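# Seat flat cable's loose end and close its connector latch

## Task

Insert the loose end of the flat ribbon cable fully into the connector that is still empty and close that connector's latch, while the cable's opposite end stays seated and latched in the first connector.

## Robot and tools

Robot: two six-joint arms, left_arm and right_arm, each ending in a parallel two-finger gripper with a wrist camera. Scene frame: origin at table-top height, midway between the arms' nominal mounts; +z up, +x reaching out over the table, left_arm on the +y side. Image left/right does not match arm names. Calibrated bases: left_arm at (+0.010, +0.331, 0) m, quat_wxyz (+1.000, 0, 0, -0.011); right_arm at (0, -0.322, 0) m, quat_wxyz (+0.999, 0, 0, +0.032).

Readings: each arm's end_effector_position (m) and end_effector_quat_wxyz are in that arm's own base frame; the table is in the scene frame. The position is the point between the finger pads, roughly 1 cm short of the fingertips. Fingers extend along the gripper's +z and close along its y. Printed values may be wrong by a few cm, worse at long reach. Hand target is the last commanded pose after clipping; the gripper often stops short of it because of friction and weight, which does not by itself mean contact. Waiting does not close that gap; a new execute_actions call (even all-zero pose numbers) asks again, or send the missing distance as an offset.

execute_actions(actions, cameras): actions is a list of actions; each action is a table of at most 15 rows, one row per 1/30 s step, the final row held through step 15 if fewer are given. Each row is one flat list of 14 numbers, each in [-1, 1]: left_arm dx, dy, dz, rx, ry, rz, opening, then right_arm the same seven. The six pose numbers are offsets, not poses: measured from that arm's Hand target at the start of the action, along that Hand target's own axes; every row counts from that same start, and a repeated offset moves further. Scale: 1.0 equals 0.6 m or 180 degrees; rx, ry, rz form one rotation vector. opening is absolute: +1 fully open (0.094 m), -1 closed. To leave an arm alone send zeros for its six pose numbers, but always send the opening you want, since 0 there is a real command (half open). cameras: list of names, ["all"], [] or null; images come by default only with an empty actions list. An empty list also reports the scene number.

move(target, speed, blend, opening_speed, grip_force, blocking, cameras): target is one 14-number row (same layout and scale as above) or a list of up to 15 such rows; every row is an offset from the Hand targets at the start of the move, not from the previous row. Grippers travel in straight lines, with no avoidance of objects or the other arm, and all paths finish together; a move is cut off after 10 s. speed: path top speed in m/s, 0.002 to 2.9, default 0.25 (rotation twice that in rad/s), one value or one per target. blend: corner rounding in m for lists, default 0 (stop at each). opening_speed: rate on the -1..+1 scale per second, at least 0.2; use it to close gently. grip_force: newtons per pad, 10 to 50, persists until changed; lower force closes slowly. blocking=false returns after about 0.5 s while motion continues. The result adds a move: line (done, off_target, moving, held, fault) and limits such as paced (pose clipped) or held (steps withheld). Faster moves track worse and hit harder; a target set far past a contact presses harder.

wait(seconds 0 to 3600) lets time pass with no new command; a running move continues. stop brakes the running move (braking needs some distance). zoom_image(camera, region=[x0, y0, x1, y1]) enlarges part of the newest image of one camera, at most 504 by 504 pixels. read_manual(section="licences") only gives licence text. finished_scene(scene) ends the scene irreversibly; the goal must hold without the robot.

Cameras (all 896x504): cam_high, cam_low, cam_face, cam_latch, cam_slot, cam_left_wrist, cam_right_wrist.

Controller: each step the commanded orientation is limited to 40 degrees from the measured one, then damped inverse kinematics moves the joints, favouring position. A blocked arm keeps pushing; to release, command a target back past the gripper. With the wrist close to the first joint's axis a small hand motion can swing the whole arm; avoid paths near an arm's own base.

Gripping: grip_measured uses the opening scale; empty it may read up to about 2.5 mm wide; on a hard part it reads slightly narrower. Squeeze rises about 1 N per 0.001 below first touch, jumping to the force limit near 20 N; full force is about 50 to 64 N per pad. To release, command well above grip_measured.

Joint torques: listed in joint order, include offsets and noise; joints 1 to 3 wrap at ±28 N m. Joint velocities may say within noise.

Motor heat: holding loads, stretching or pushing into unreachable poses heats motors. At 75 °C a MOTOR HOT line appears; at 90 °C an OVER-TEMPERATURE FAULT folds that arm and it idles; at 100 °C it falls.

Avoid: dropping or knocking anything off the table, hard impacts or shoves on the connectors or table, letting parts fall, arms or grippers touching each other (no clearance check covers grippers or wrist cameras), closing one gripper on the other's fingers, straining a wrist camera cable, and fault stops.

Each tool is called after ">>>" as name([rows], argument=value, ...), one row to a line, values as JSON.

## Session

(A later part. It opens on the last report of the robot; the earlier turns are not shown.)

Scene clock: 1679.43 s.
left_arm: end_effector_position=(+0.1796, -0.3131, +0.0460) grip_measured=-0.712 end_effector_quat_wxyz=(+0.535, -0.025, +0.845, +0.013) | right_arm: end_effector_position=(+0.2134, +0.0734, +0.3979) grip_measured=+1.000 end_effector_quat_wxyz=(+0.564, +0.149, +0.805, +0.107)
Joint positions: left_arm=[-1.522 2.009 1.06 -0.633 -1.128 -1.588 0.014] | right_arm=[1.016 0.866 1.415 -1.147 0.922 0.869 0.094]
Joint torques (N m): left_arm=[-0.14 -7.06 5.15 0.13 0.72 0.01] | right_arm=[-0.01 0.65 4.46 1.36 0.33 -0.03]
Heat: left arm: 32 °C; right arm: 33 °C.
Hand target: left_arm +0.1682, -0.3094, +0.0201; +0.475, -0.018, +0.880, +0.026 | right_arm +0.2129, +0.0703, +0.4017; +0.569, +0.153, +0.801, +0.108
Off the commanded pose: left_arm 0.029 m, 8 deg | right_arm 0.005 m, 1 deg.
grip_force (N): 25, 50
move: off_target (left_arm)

>>> wait(seconds=0.1, cameras=["cam_slot", "cam_latch"])

>>> zoom_image(camera="cam_slot", region=[410, 305, 480, 365])

>>> zoom_image(camera="cam_latch", region=[325, 150, 375, 190])

Scene clock: 1681.73 s.
left_arm: end_effector_position=(+0.1796, -0.3131, +0.0460) grip_measured=-0.712 end_effector_quat_wxyz=(+0.535, -0.025, +0.845, +0.013) | right_arm: end_effector_position=(+0.2134, +0.0734, +0.3979) grip_measured=+1.000 end_effector_quat_wxyz=(+0.564, +0.149, +0.805, +0.107)
Joint positions: left_arm=[-1.522 2.009 1.06 -0.633 -1.128 -1.588 0.014] | right_arm=[1.016 0.866 1.415 -1.147 0.922 0.869 0.094]
Joint torques (N m): left_arm=[-0.13 -7.1 5.38 0.14 0.72 -0.01] | right_arm=[0.01 0.64 4.46 1.36 0.34 -0.03]
Heat: left arm: 32 °C; right arm: 33 °C.
Hand target: left_arm +0.1682, -0.3094, +0.0201; +0.475, -0.018, +0.880, +0.026 | right_arm +0.2129, +0.0703, +0.4017; +0.569, +0.153, +0.801, +0.108
Tool commands: left_gripper/opening=-0.71 right_gripper/opening=+1.0
Off the commanded pose: left_arm 0.029 m, 8 deg | right_arm 0.005 m, 1 deg.
grip_force (N): 25, 50
wait: 0.10 s; at rest from the start
Images, in order (width x height): cam_latch 896x504, cam_slot 896x504.

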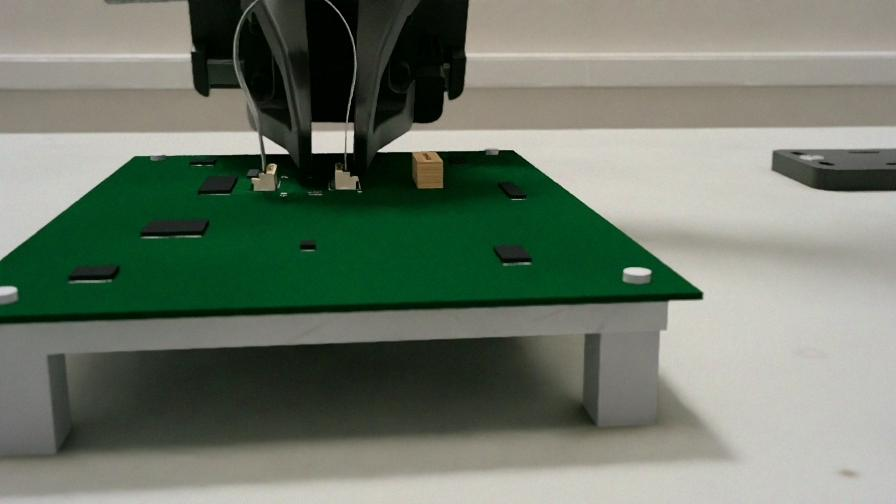

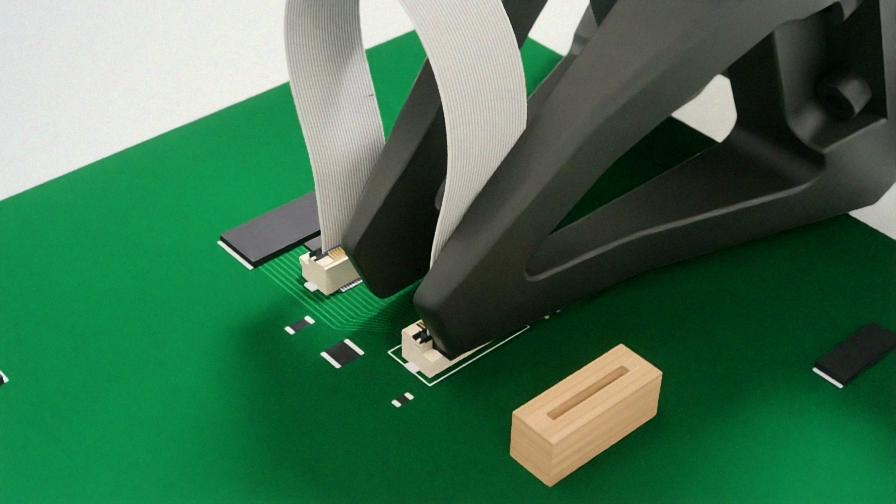

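Scaled by 7.200 from the camera's image (finer frame: 1280x720).

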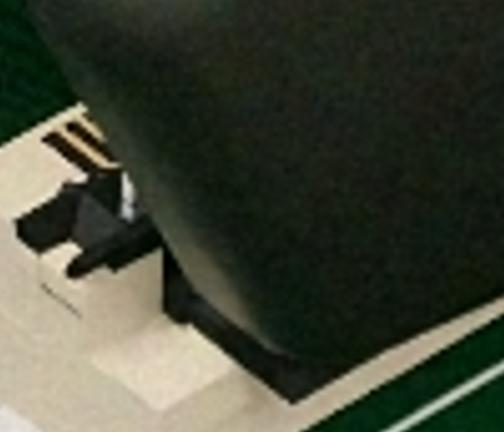

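Scaled by 10.080 from the camera's image (finer frame: 1280x720).

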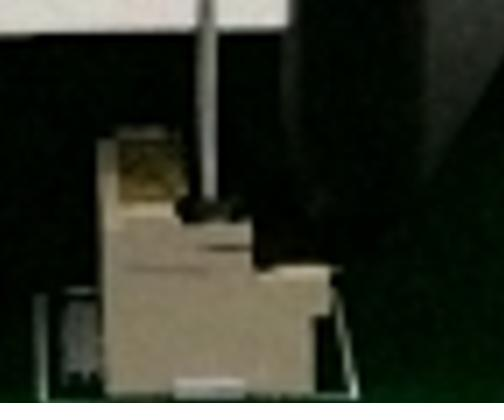

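>>> move(target=[-0.051, 0, 0, 0, -0.0541, 0, -0.71, 0, 0, 0, 0, 0, 0, 1.0], speed=0.05, cameras=[])

>>> move(target=[0, 0, 0, 0, 0, 0, -0.60, 0, 0, 0, 0, 0, 0, 1.0], opening_speed=0.25, cameras=["cam_slot", "cam_latch"])

>>> zoom_image(camera="cam_slot", region=[410, 300, 490, 370])

>>> zoom_image(camera="cam_latch", region=[325, 150, 375, 190])

Scene clock: 1685.80 s.
left_arm: end_effector_position=(+0.1814, -0.3126, +0.0484) grip_measured=-0.712 end_effector_quat_wxyz=(+0.541, -0.020, +0.841, +0.018) | right_arm: end_effector_position=(+0.2134, +0.0734, +0.3979) grip_measured=+1.000 end_effector_quat_wxyz=(+0.564, +0.149, +0.805, +0.107)
Joint positions: left_arm=[-1.519 2.009 1.06 -0.633 -1.143 -1.574 0.014] | right_arm=[1.016 0.866 1.415 -1.147 0.922 0.869 0.094]
Joint torques (N m): left_arm=[0.92 -6.65 5.05 0.35 -0.57 0.09] | right_arm=[-0.01 0.65 4.46 1.36 0.33 -0.03]
Heat: left arm: 32 °C; right arm: 33 °C.
Hand target: left_arm +0.1849, -0.3093, +0.0456; +0.548, -0.015, +0.836, +0.027 | right_arm +0.2129, +0.0703, +0.4017; +0.569, +0.153, +0.801, +0.108
Off the commanded pose: left_arm 0.006 m, 2 deg | right_arm 0.005 m, 1 deg.
grip_force (N): 25, 50
move: done

Scene clock: 1686.47 s.
left_arm: end_effector_position=(+0.1814, -0.3128, +0.0483) grip_measured=-0.602 end_effector_quat_wxyz=(+0.540, -0.020, +0.841, +0.018) | right_arm: end_effector_position=(+0.2134, +0.0734, +0.3979) grip_measured=+1.000 end_effector_quat_wxyz=(+0.564, +0.149, +0.805, +0.107)
Joint positions: left_arm=[-1.519 2.009 1.06 -0.632 -1.143 -1.573 0.019] | right_arm=[1.016 0.866 1.415 -1.147 0.922 0.869 0.094]
Joint torques (N m): left_arm=[0.85 -6.58 5.03 0.34 -0.63 0.07] | right_arm=[0.01 0.65 4.45 1.36 0.33 -0.04]
Heat: left arm: 32 °C; right arm: 33 °C.
Hand target: left_arm +0.1849, -0.3093, +0.0456; +0.548, -0.015, +0.836, +0.027 | right_arm +0.2129, +0.0703, +0.4017; +0.569, +0.153, +0.801, +0.108
Off the commanded pose: left_arm 0.006 m, 2 deg | right_arm 0.005 m, 1 deg.
grip_force (N): 25, 50
move: done
Images, in order (width x height): cam_latch 896x504, cam_slot 896x504.

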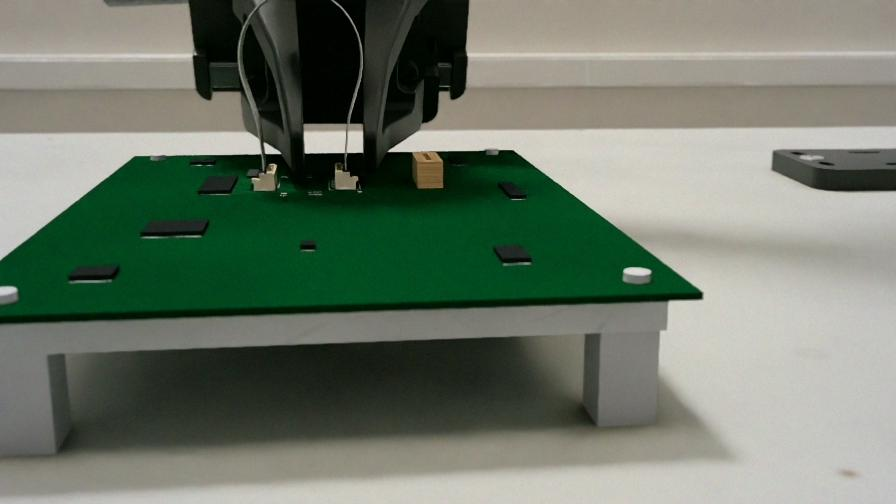

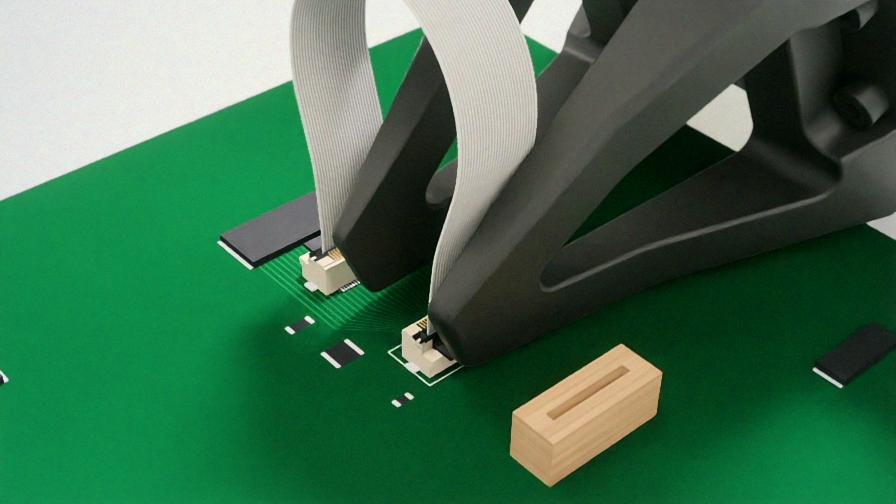

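Scaled by 6.300 from the camera's image (finer frame: 1280x720).

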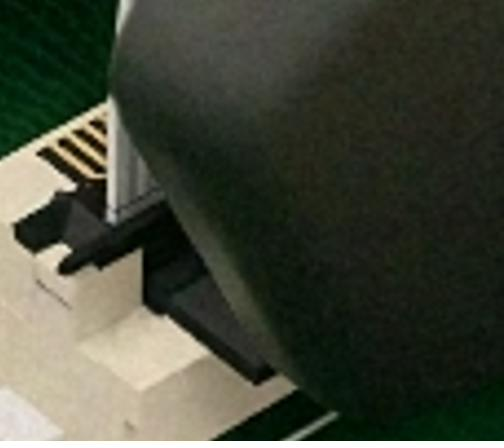

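Scaled by 10.080 from the camera's image (finer frame: 1280x720).

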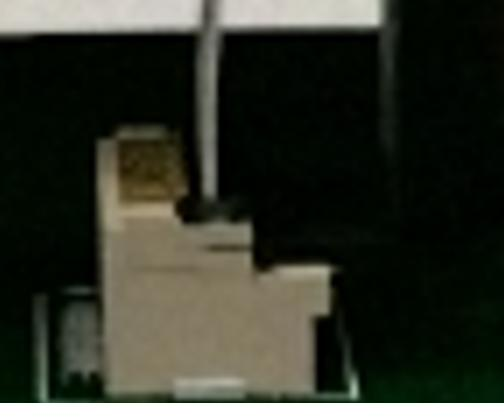

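>>> move(target=[-0.0093, 0, 0, 0, -0.00987, 0, -0.60, 0, 0, 0, 0, 0, 0, 1.0], speed=0.03, cameras=["cam_slot", "cam_high"])

>>> zoom_image(camera="cam_slot", region=[270, 130, 490, 390])

Scene clock: 1692.80 s.
left_arm: end_effector_position=(+0.1828, -0.3128, +0.0515) grip_measured=-0.602 end_effector_quat_wxyz=(+0.548, -0.019, +0.836, +0.018) | right_arm: end_effector_position=(+0.2134, +0.0734, +0.3979) grip_measured=+1.000 end_effector_quat_wxyz=(+0.564, +0.149, +0.805, +0.107)
Joint positions: left_arm=[-1.519 2.009 1.06 -0.632 -1.162 -1.573 0.019] | right_arm=[1.016 0.866 1.415 -1.147 0.922 0.869 0.094]
Joint torques (N m): left_arm=[0.77 -6.65 5.04 0.36 -0.72 0.06] | right_arm=[0.01 0.66 4.45 1.35 0.34 -0.04]
Heat: left arm: 32 °C; right arm: 33 °C.
Hand target: left_arm +0.1871, -0.3093, +0.0507; +0.561, -0.015, +0.828, +0.028 | right_arm +0.2129, +0.0703, +0.4017; +0.569, +0.153, +0.801, +0.108
Off the commanded pose: left_arm 0.006 m, 2 deg | right_arm 0.005 m, 1 deg.
grip_force (N): 25, 50
move: done
Images, in order (width x height): cam_high 896x504, cam_slot 896x504.

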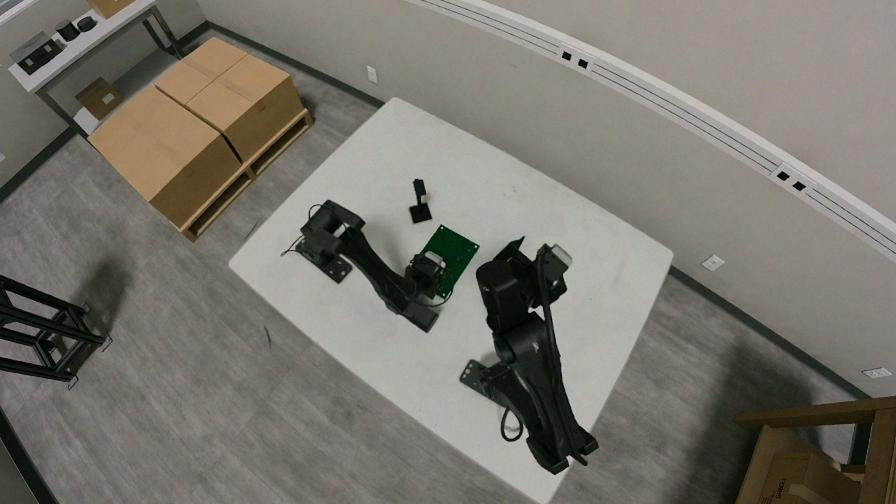

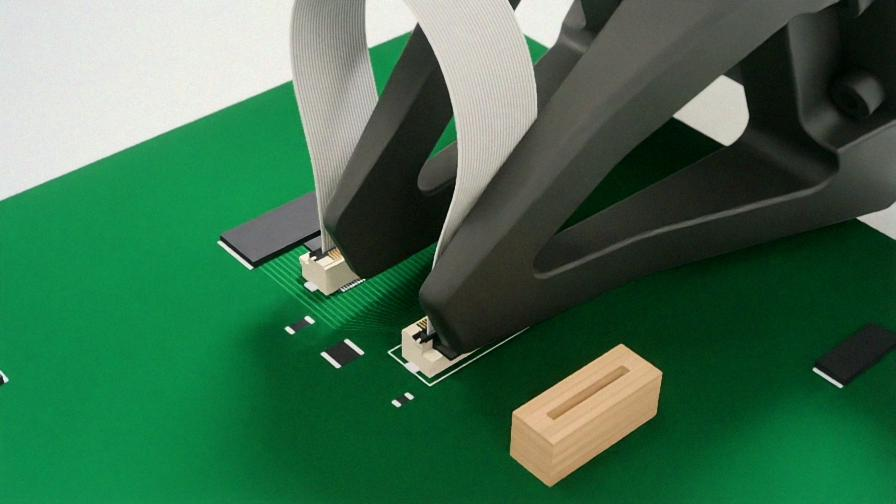

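Scaled by 1.938 from the camera's image (finer frame: 1280x720).

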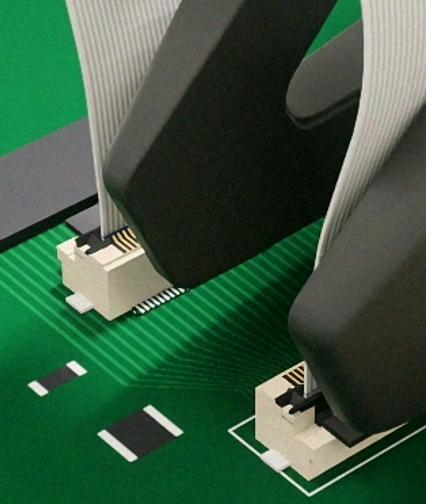

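>>> move(target=[0.00474, 0.00186, -0.0344, 0, 0, 0, -0.60, 0, 0, 0, 0, 0, 0, 1.0], speed=0.05, cameras=["cam_slot"])

Scene clock: 1695.70 s.
left_arm: end_effector_position=(+0.1659, -0.3041, +0.0528) grip_measured=-0.602 end_effector_quat_wxyz=(+0.551, -0.015, +0.834, +0.027) | right_arm: end_effector_position=(+0.2134, +0.0734, +0.3979) grip_measured=+1.000 end_effector_quat_wxyz=(+0.564, +0.149, +0.805, +0.107)
Joint positions: left_arm=[-1.573 2.02 1.074 -0.785 -1.162 -1.713 0.019] | right_arm=[1.016 0.866 1.415 -1.147 0.922 0.869 0.094]
Joint torques (N m): left_arm=[-0.17 -6.23 8.14 -0.03 -0.68 -0.08] | right_arm=[0.02 0.64 4.46 1.36 0.33 -0.03]
Heat: left arm: 32 °C; right arm: 33 °C.
Hand target: left_arm +0.1670, -0.3094, +0.0558; +0.561, -0.015, +0.828, +0.028 | right_arm +0.2129, +0.0703, +0.4017; +0.569, +0.153, +0.801, +0.108
Off the commanded pose: left_arm 0.006 m, 1 deg | right_arm 0.005 m, 1 deg.
grip_force (N): 25, 50
move: done

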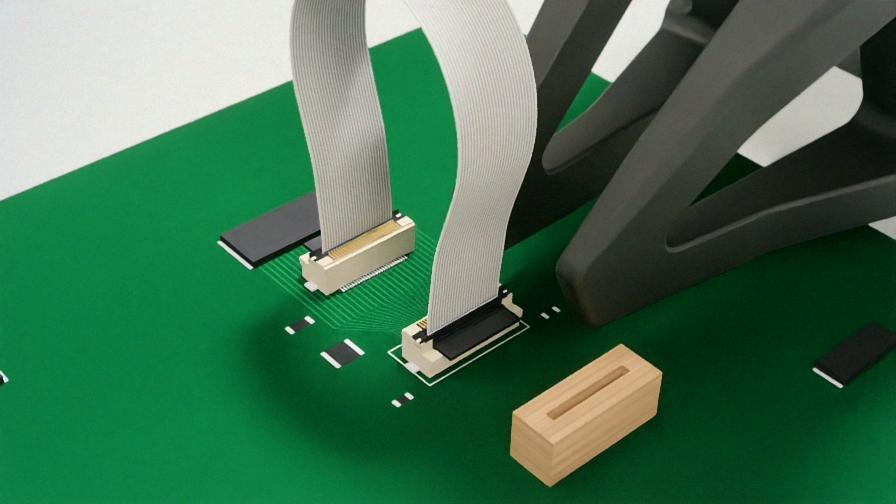

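>>> zoom_image(camera="cam_slot", region=[395, 275, 535, 387])

>>> wait(seconds=0.1, cameras=["cam_latch", "cam_face"])

>>> zoom_image(camera="cam_latch", region=[325, 150, 375, 190])

>>> zoom_image(camera="cam_face", region=[455, 195, 525, 245])

Scaled by 3.600 from the camera's image (finer frame: 1280x720).

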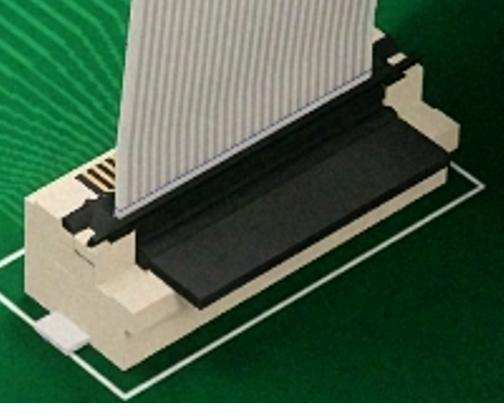

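Scene clock: 1697.27 s.
left_arm: end_effector_position=(+0.1659, -0.3041, +0.0528) grip_measured=-0.602 end_effector_quat_wxyz=(+0.551, -0.015, +0.834, +0.027) | right_arm: end_effector_position=(+0.2134, +0.0734, +0.3979) grip_measured=+1.000 end_effector_quat_wxyz=(+0.564, +0.149, +0.805, +0.107)
Joint positions: left_arm=[-1.573 2.02 1.074 -0.785 -1.162 -1.714 0.019] | right_arm=[1.016 0.866 1.415 -1.147 0.922 0.869 0.094]
Joint torques (N m): left_arm=[-0.02 -6.12 7.91 -0.05 -0.63 -0.11] | right_arm=[0.01 0.64 4.45 1.35 0.33 -0.03]
Heat: left arm: 32 °C; right arm: 33 °C.
Hand target: left_arm +0.1670, -0.3094, +0.0558; +0.561, -0.015, +0.828, +0.028 | right_arm +0.2129, +0.0703, +0.4017; +0.569, +0.153, +0.801, +0.108
Tool commands: left_gripper/opening=-0.6 right_gripper/opening=+1.0
Off the commanded pose: left_arm 0.006 m, 1 deg | right_arm 0.005 m, 1 deg.
grip_force (N): 25, 50
wait: 0.10 s; at rest from the start
Images, in order (width x height): cam_face 896x504, cam_latch 896x504.

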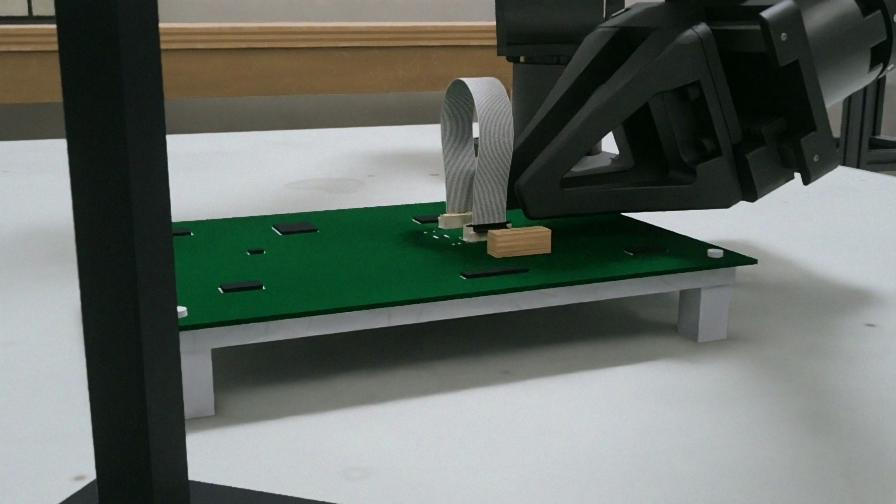

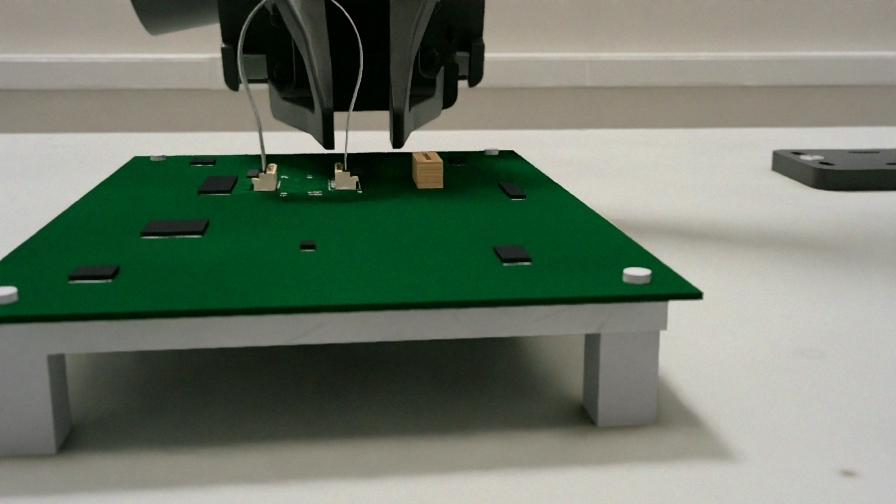

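Scaled by 10.080 from the camera's image (finer frame: 1280x720).

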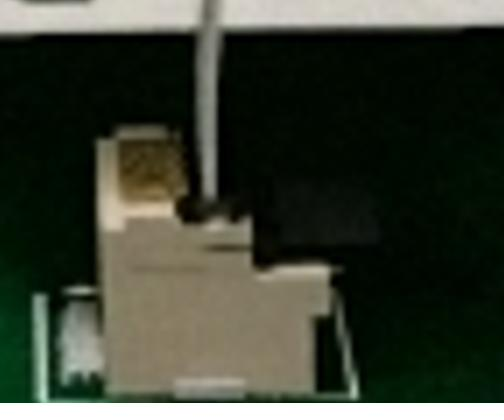

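Scaled by 7.200 from the camera's image (finer frame: 1280x720).

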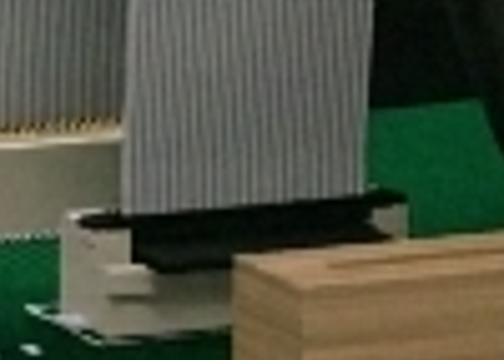

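>>> wait(seconds=0.1, cameras=["cam_slot"])

>>> zoom_image(camera="cam_slot", region=[422, 305, 467, 341])

>>> zoom_image(camera="cam_slot", region=[300, 205, 420, 300])

Scene clock: 1699.37 s.
left_arm: end_effector_position=(+0.1659, -0.3041, +0.0528) grip_measured=-0.602 end_effector_quat_wxyz=(+0.551, -0.015, +0.834, +0.027) | right_arm: end_effector_position=(+0.2134, +0.0734, +0.3979) grip_measured=+1.000 end_effector_quat_wxyz=(+0.564, +0.149, +0.805, +0.107)
Joint positions: left_arm=[-1.573 2.02 1.074 -0.785 -1.162 -1.714 0.019] | right_arm=[1.016 0.866 1.415 -1.147 0.922 0.869 0.094]
Joint torques (N m): left_arm=[-0.06 -6.27 8.06 -0.05 -0.65 -0.11] | right_arm=[0.01 0.66 4.45 1.36 0.34 -0.04]
Heat: left arm: 32 °C; right arm: 33 °C.
Hand target: left_arm +0.1670, -0.3094, +0.0558; +0.561, -0.015, +0.828, +0.028 | right_arm +0.2129, +0.0703, +0.4017; +0.569, +0.153, +0.801, +0.108
Tool commands: left_gripper/opening=-0.6 right_gripper/opening=+1.0
Off the commanded pose: left_arm 0.006 m, 1 deg | right_arm 0.005 m, 1 deg.
grip_force (N): 25, 50
wait: 0.10 s; at rest from the start

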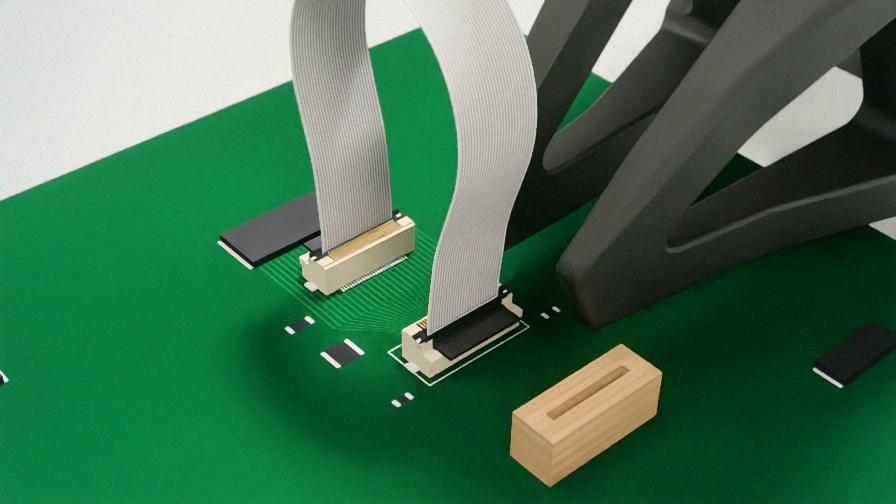

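Scaled by 11.200 from the camera's image (finer frame: 1280x720).

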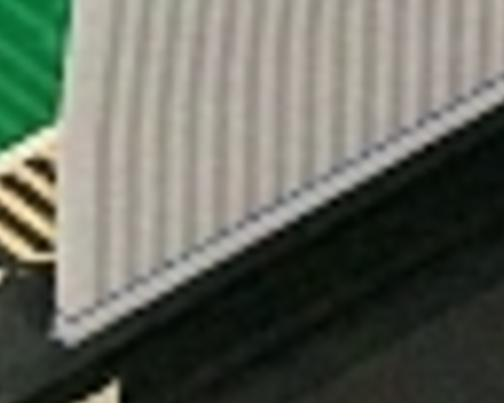

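Scaled by 4.200 from the camera's image (finer frame: 1280x720).

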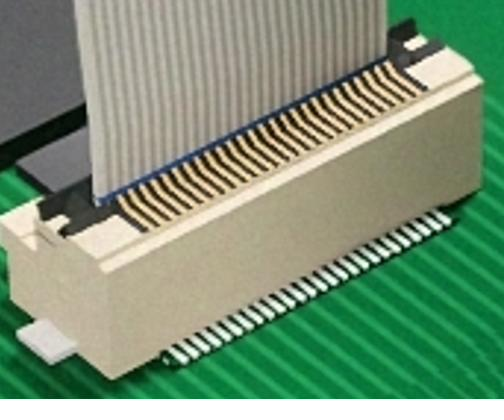

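>>> wait(seconds=0.1, cameras=["cam_latch"])

>>> zoom_image(camera="cam_latch", region=[242, 160, 282, 190])

>>> zoom_image(camera="cam_latch", region=[330, 160, 370, 190])

Scene clock: 1701.77 s.
left_arm: end_effector_position=(+0.1659, -0.3041, +0.0528) grip_measured=-0.602 end_effector_quat_wxyz=(+0.551, -0.015, +0.834, +0.027) | right_arm: end_effector_position=(+0.2134, +0.0734, +0.3979) grip_measured=+1.000 end_effector_quat_wxyz=(+0.564, +0.149, +0.805, +0.107)
Joint positions: left_arm=[-1.573 2.02 1.074 -0.785 -1.162 -1.714 0.019] | right_arm=[1.016 0.866 1.415 -1.147 0.922 0.869 0.094]
Joint torques (N m): left_arm=[-0.13 -6.23 7.95 -0.06 -0.63 -0.11] | right_arm=[0.01 0.68 4.48 1.36 0.33 -0.04]
Heat: left arm: 32 °C; right arm: 33 °C.
Hand target: left_arm +0.1670, -0.3094, +0.0558; +0.561, -0.015, +0.828, +0.028 | right_arm +0.2129, +0.0703, +0.4017; +0.569, +0.153, +0.801, +0.108
Tool commands: left_gripper/opening=-0.6 right_gripper/opening=+1.0
Off the commanded pose: left_arm 0.006 m, 1 deg | right_arm 0.005 m, 1 deg.
grip_force (N): 25, 50
wait: 0.10 s; at rest from the start

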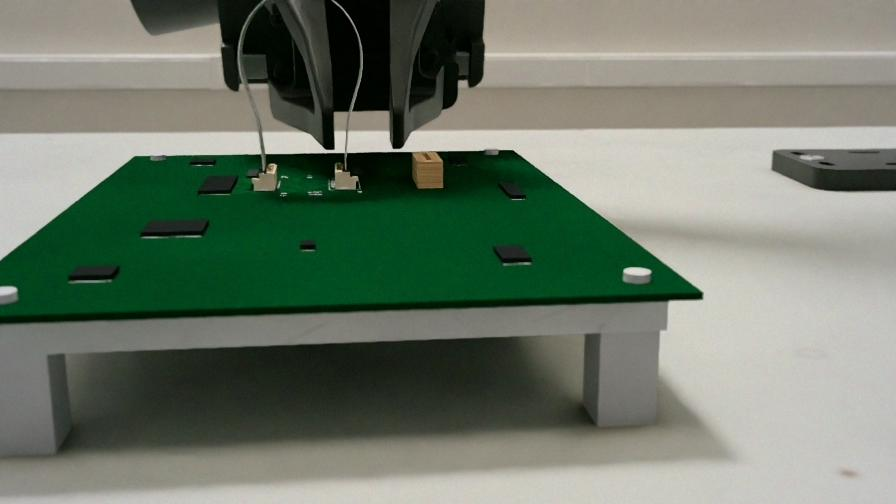

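Scaled by 12.600 from the camera's image (finer frame: 1280x720).

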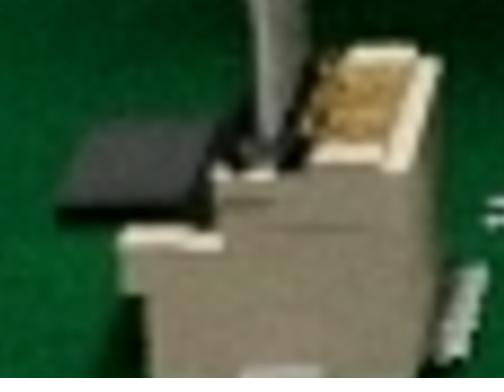

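Scaled by 12.600 from the camera's image (finer frame: 1280x720).

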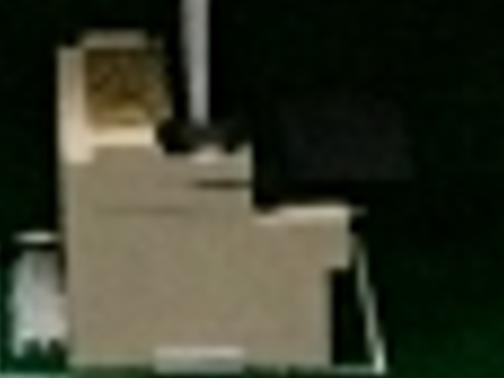

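>>> move(target=[-0.0329, 0.0041, -0.0882, 0, 0, 0, -0.60, 0, 0, 0, 0, 0, 0, 1.0], speed=0.12, cameras=["cam_slot"])

>>> zoom_image(camera="cam_slot", region=[395, 275, 535, 387])

Scene clock: 1706.20 s.
left_arm: end_effector_position=(+0.1249, -0.3048, +0.0919) grip_measured=-0.602 end_effector_quat_wxyz=(+0.554, -0.015, +0.832, +0.028) | right_arm: end_effector_position=(+0.2134, +0.0734, +0.3979) grip_measured=+1.000 end_effector_quat_wxyz=(+0.564, +0.149, +0.805, +0.107)
Joint positions: left_arm=[-1.703 2.02 1.23 -1.228 -1.129 -2.027 0.019] | right_arm=[1.016 0.866 1.415 -1.147 0.922 0.869 0.094]
Joint torques (N m): left_arm=[0.03 -6.13 8.23 -0.48 -0.54 -0.14] | right_arm=[0.01 0.65 4.46 1.36 0.33 -0.04]
Heat: left arm: 32 °C; right arm: 33 °C.
Hand target: left_arm +0.1250, -0.3104, +0.0937; +0.561, -0.015, +0.827, +0.028 | right_arm +0.2129, +0.0703, +0.4017; +0.569, +0.153, +0.801, +0.108
Off the commanded pose: left_arm 0.006 m, 1 deg | right_arm 0.005 m, 1 deg.
joint sent to its limit (left arm) — joint 6 (wrist roll), lower limit. The joint targets still meet the commanded pose.
grip_force (N): 25, 50
move: done

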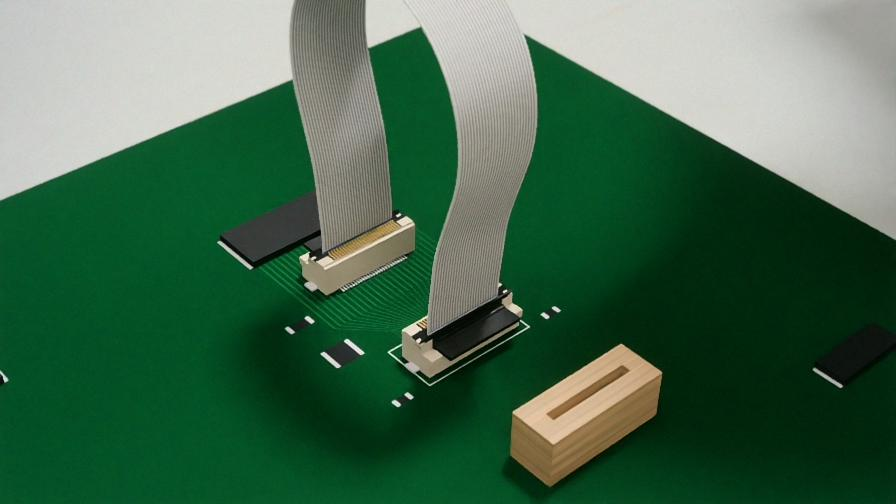

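Scaled by 3.600 from the camera's image (finer frame: 1280x720).

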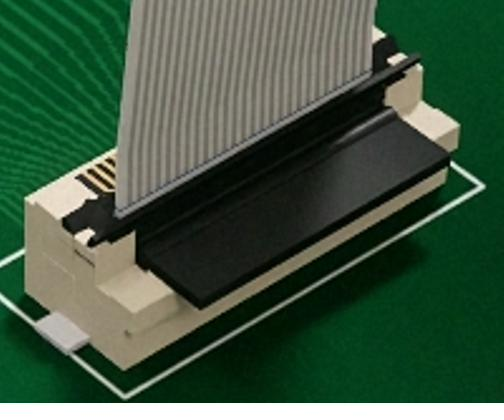

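>>> finished_scene(scene=1)

The scene is finished: the task was done.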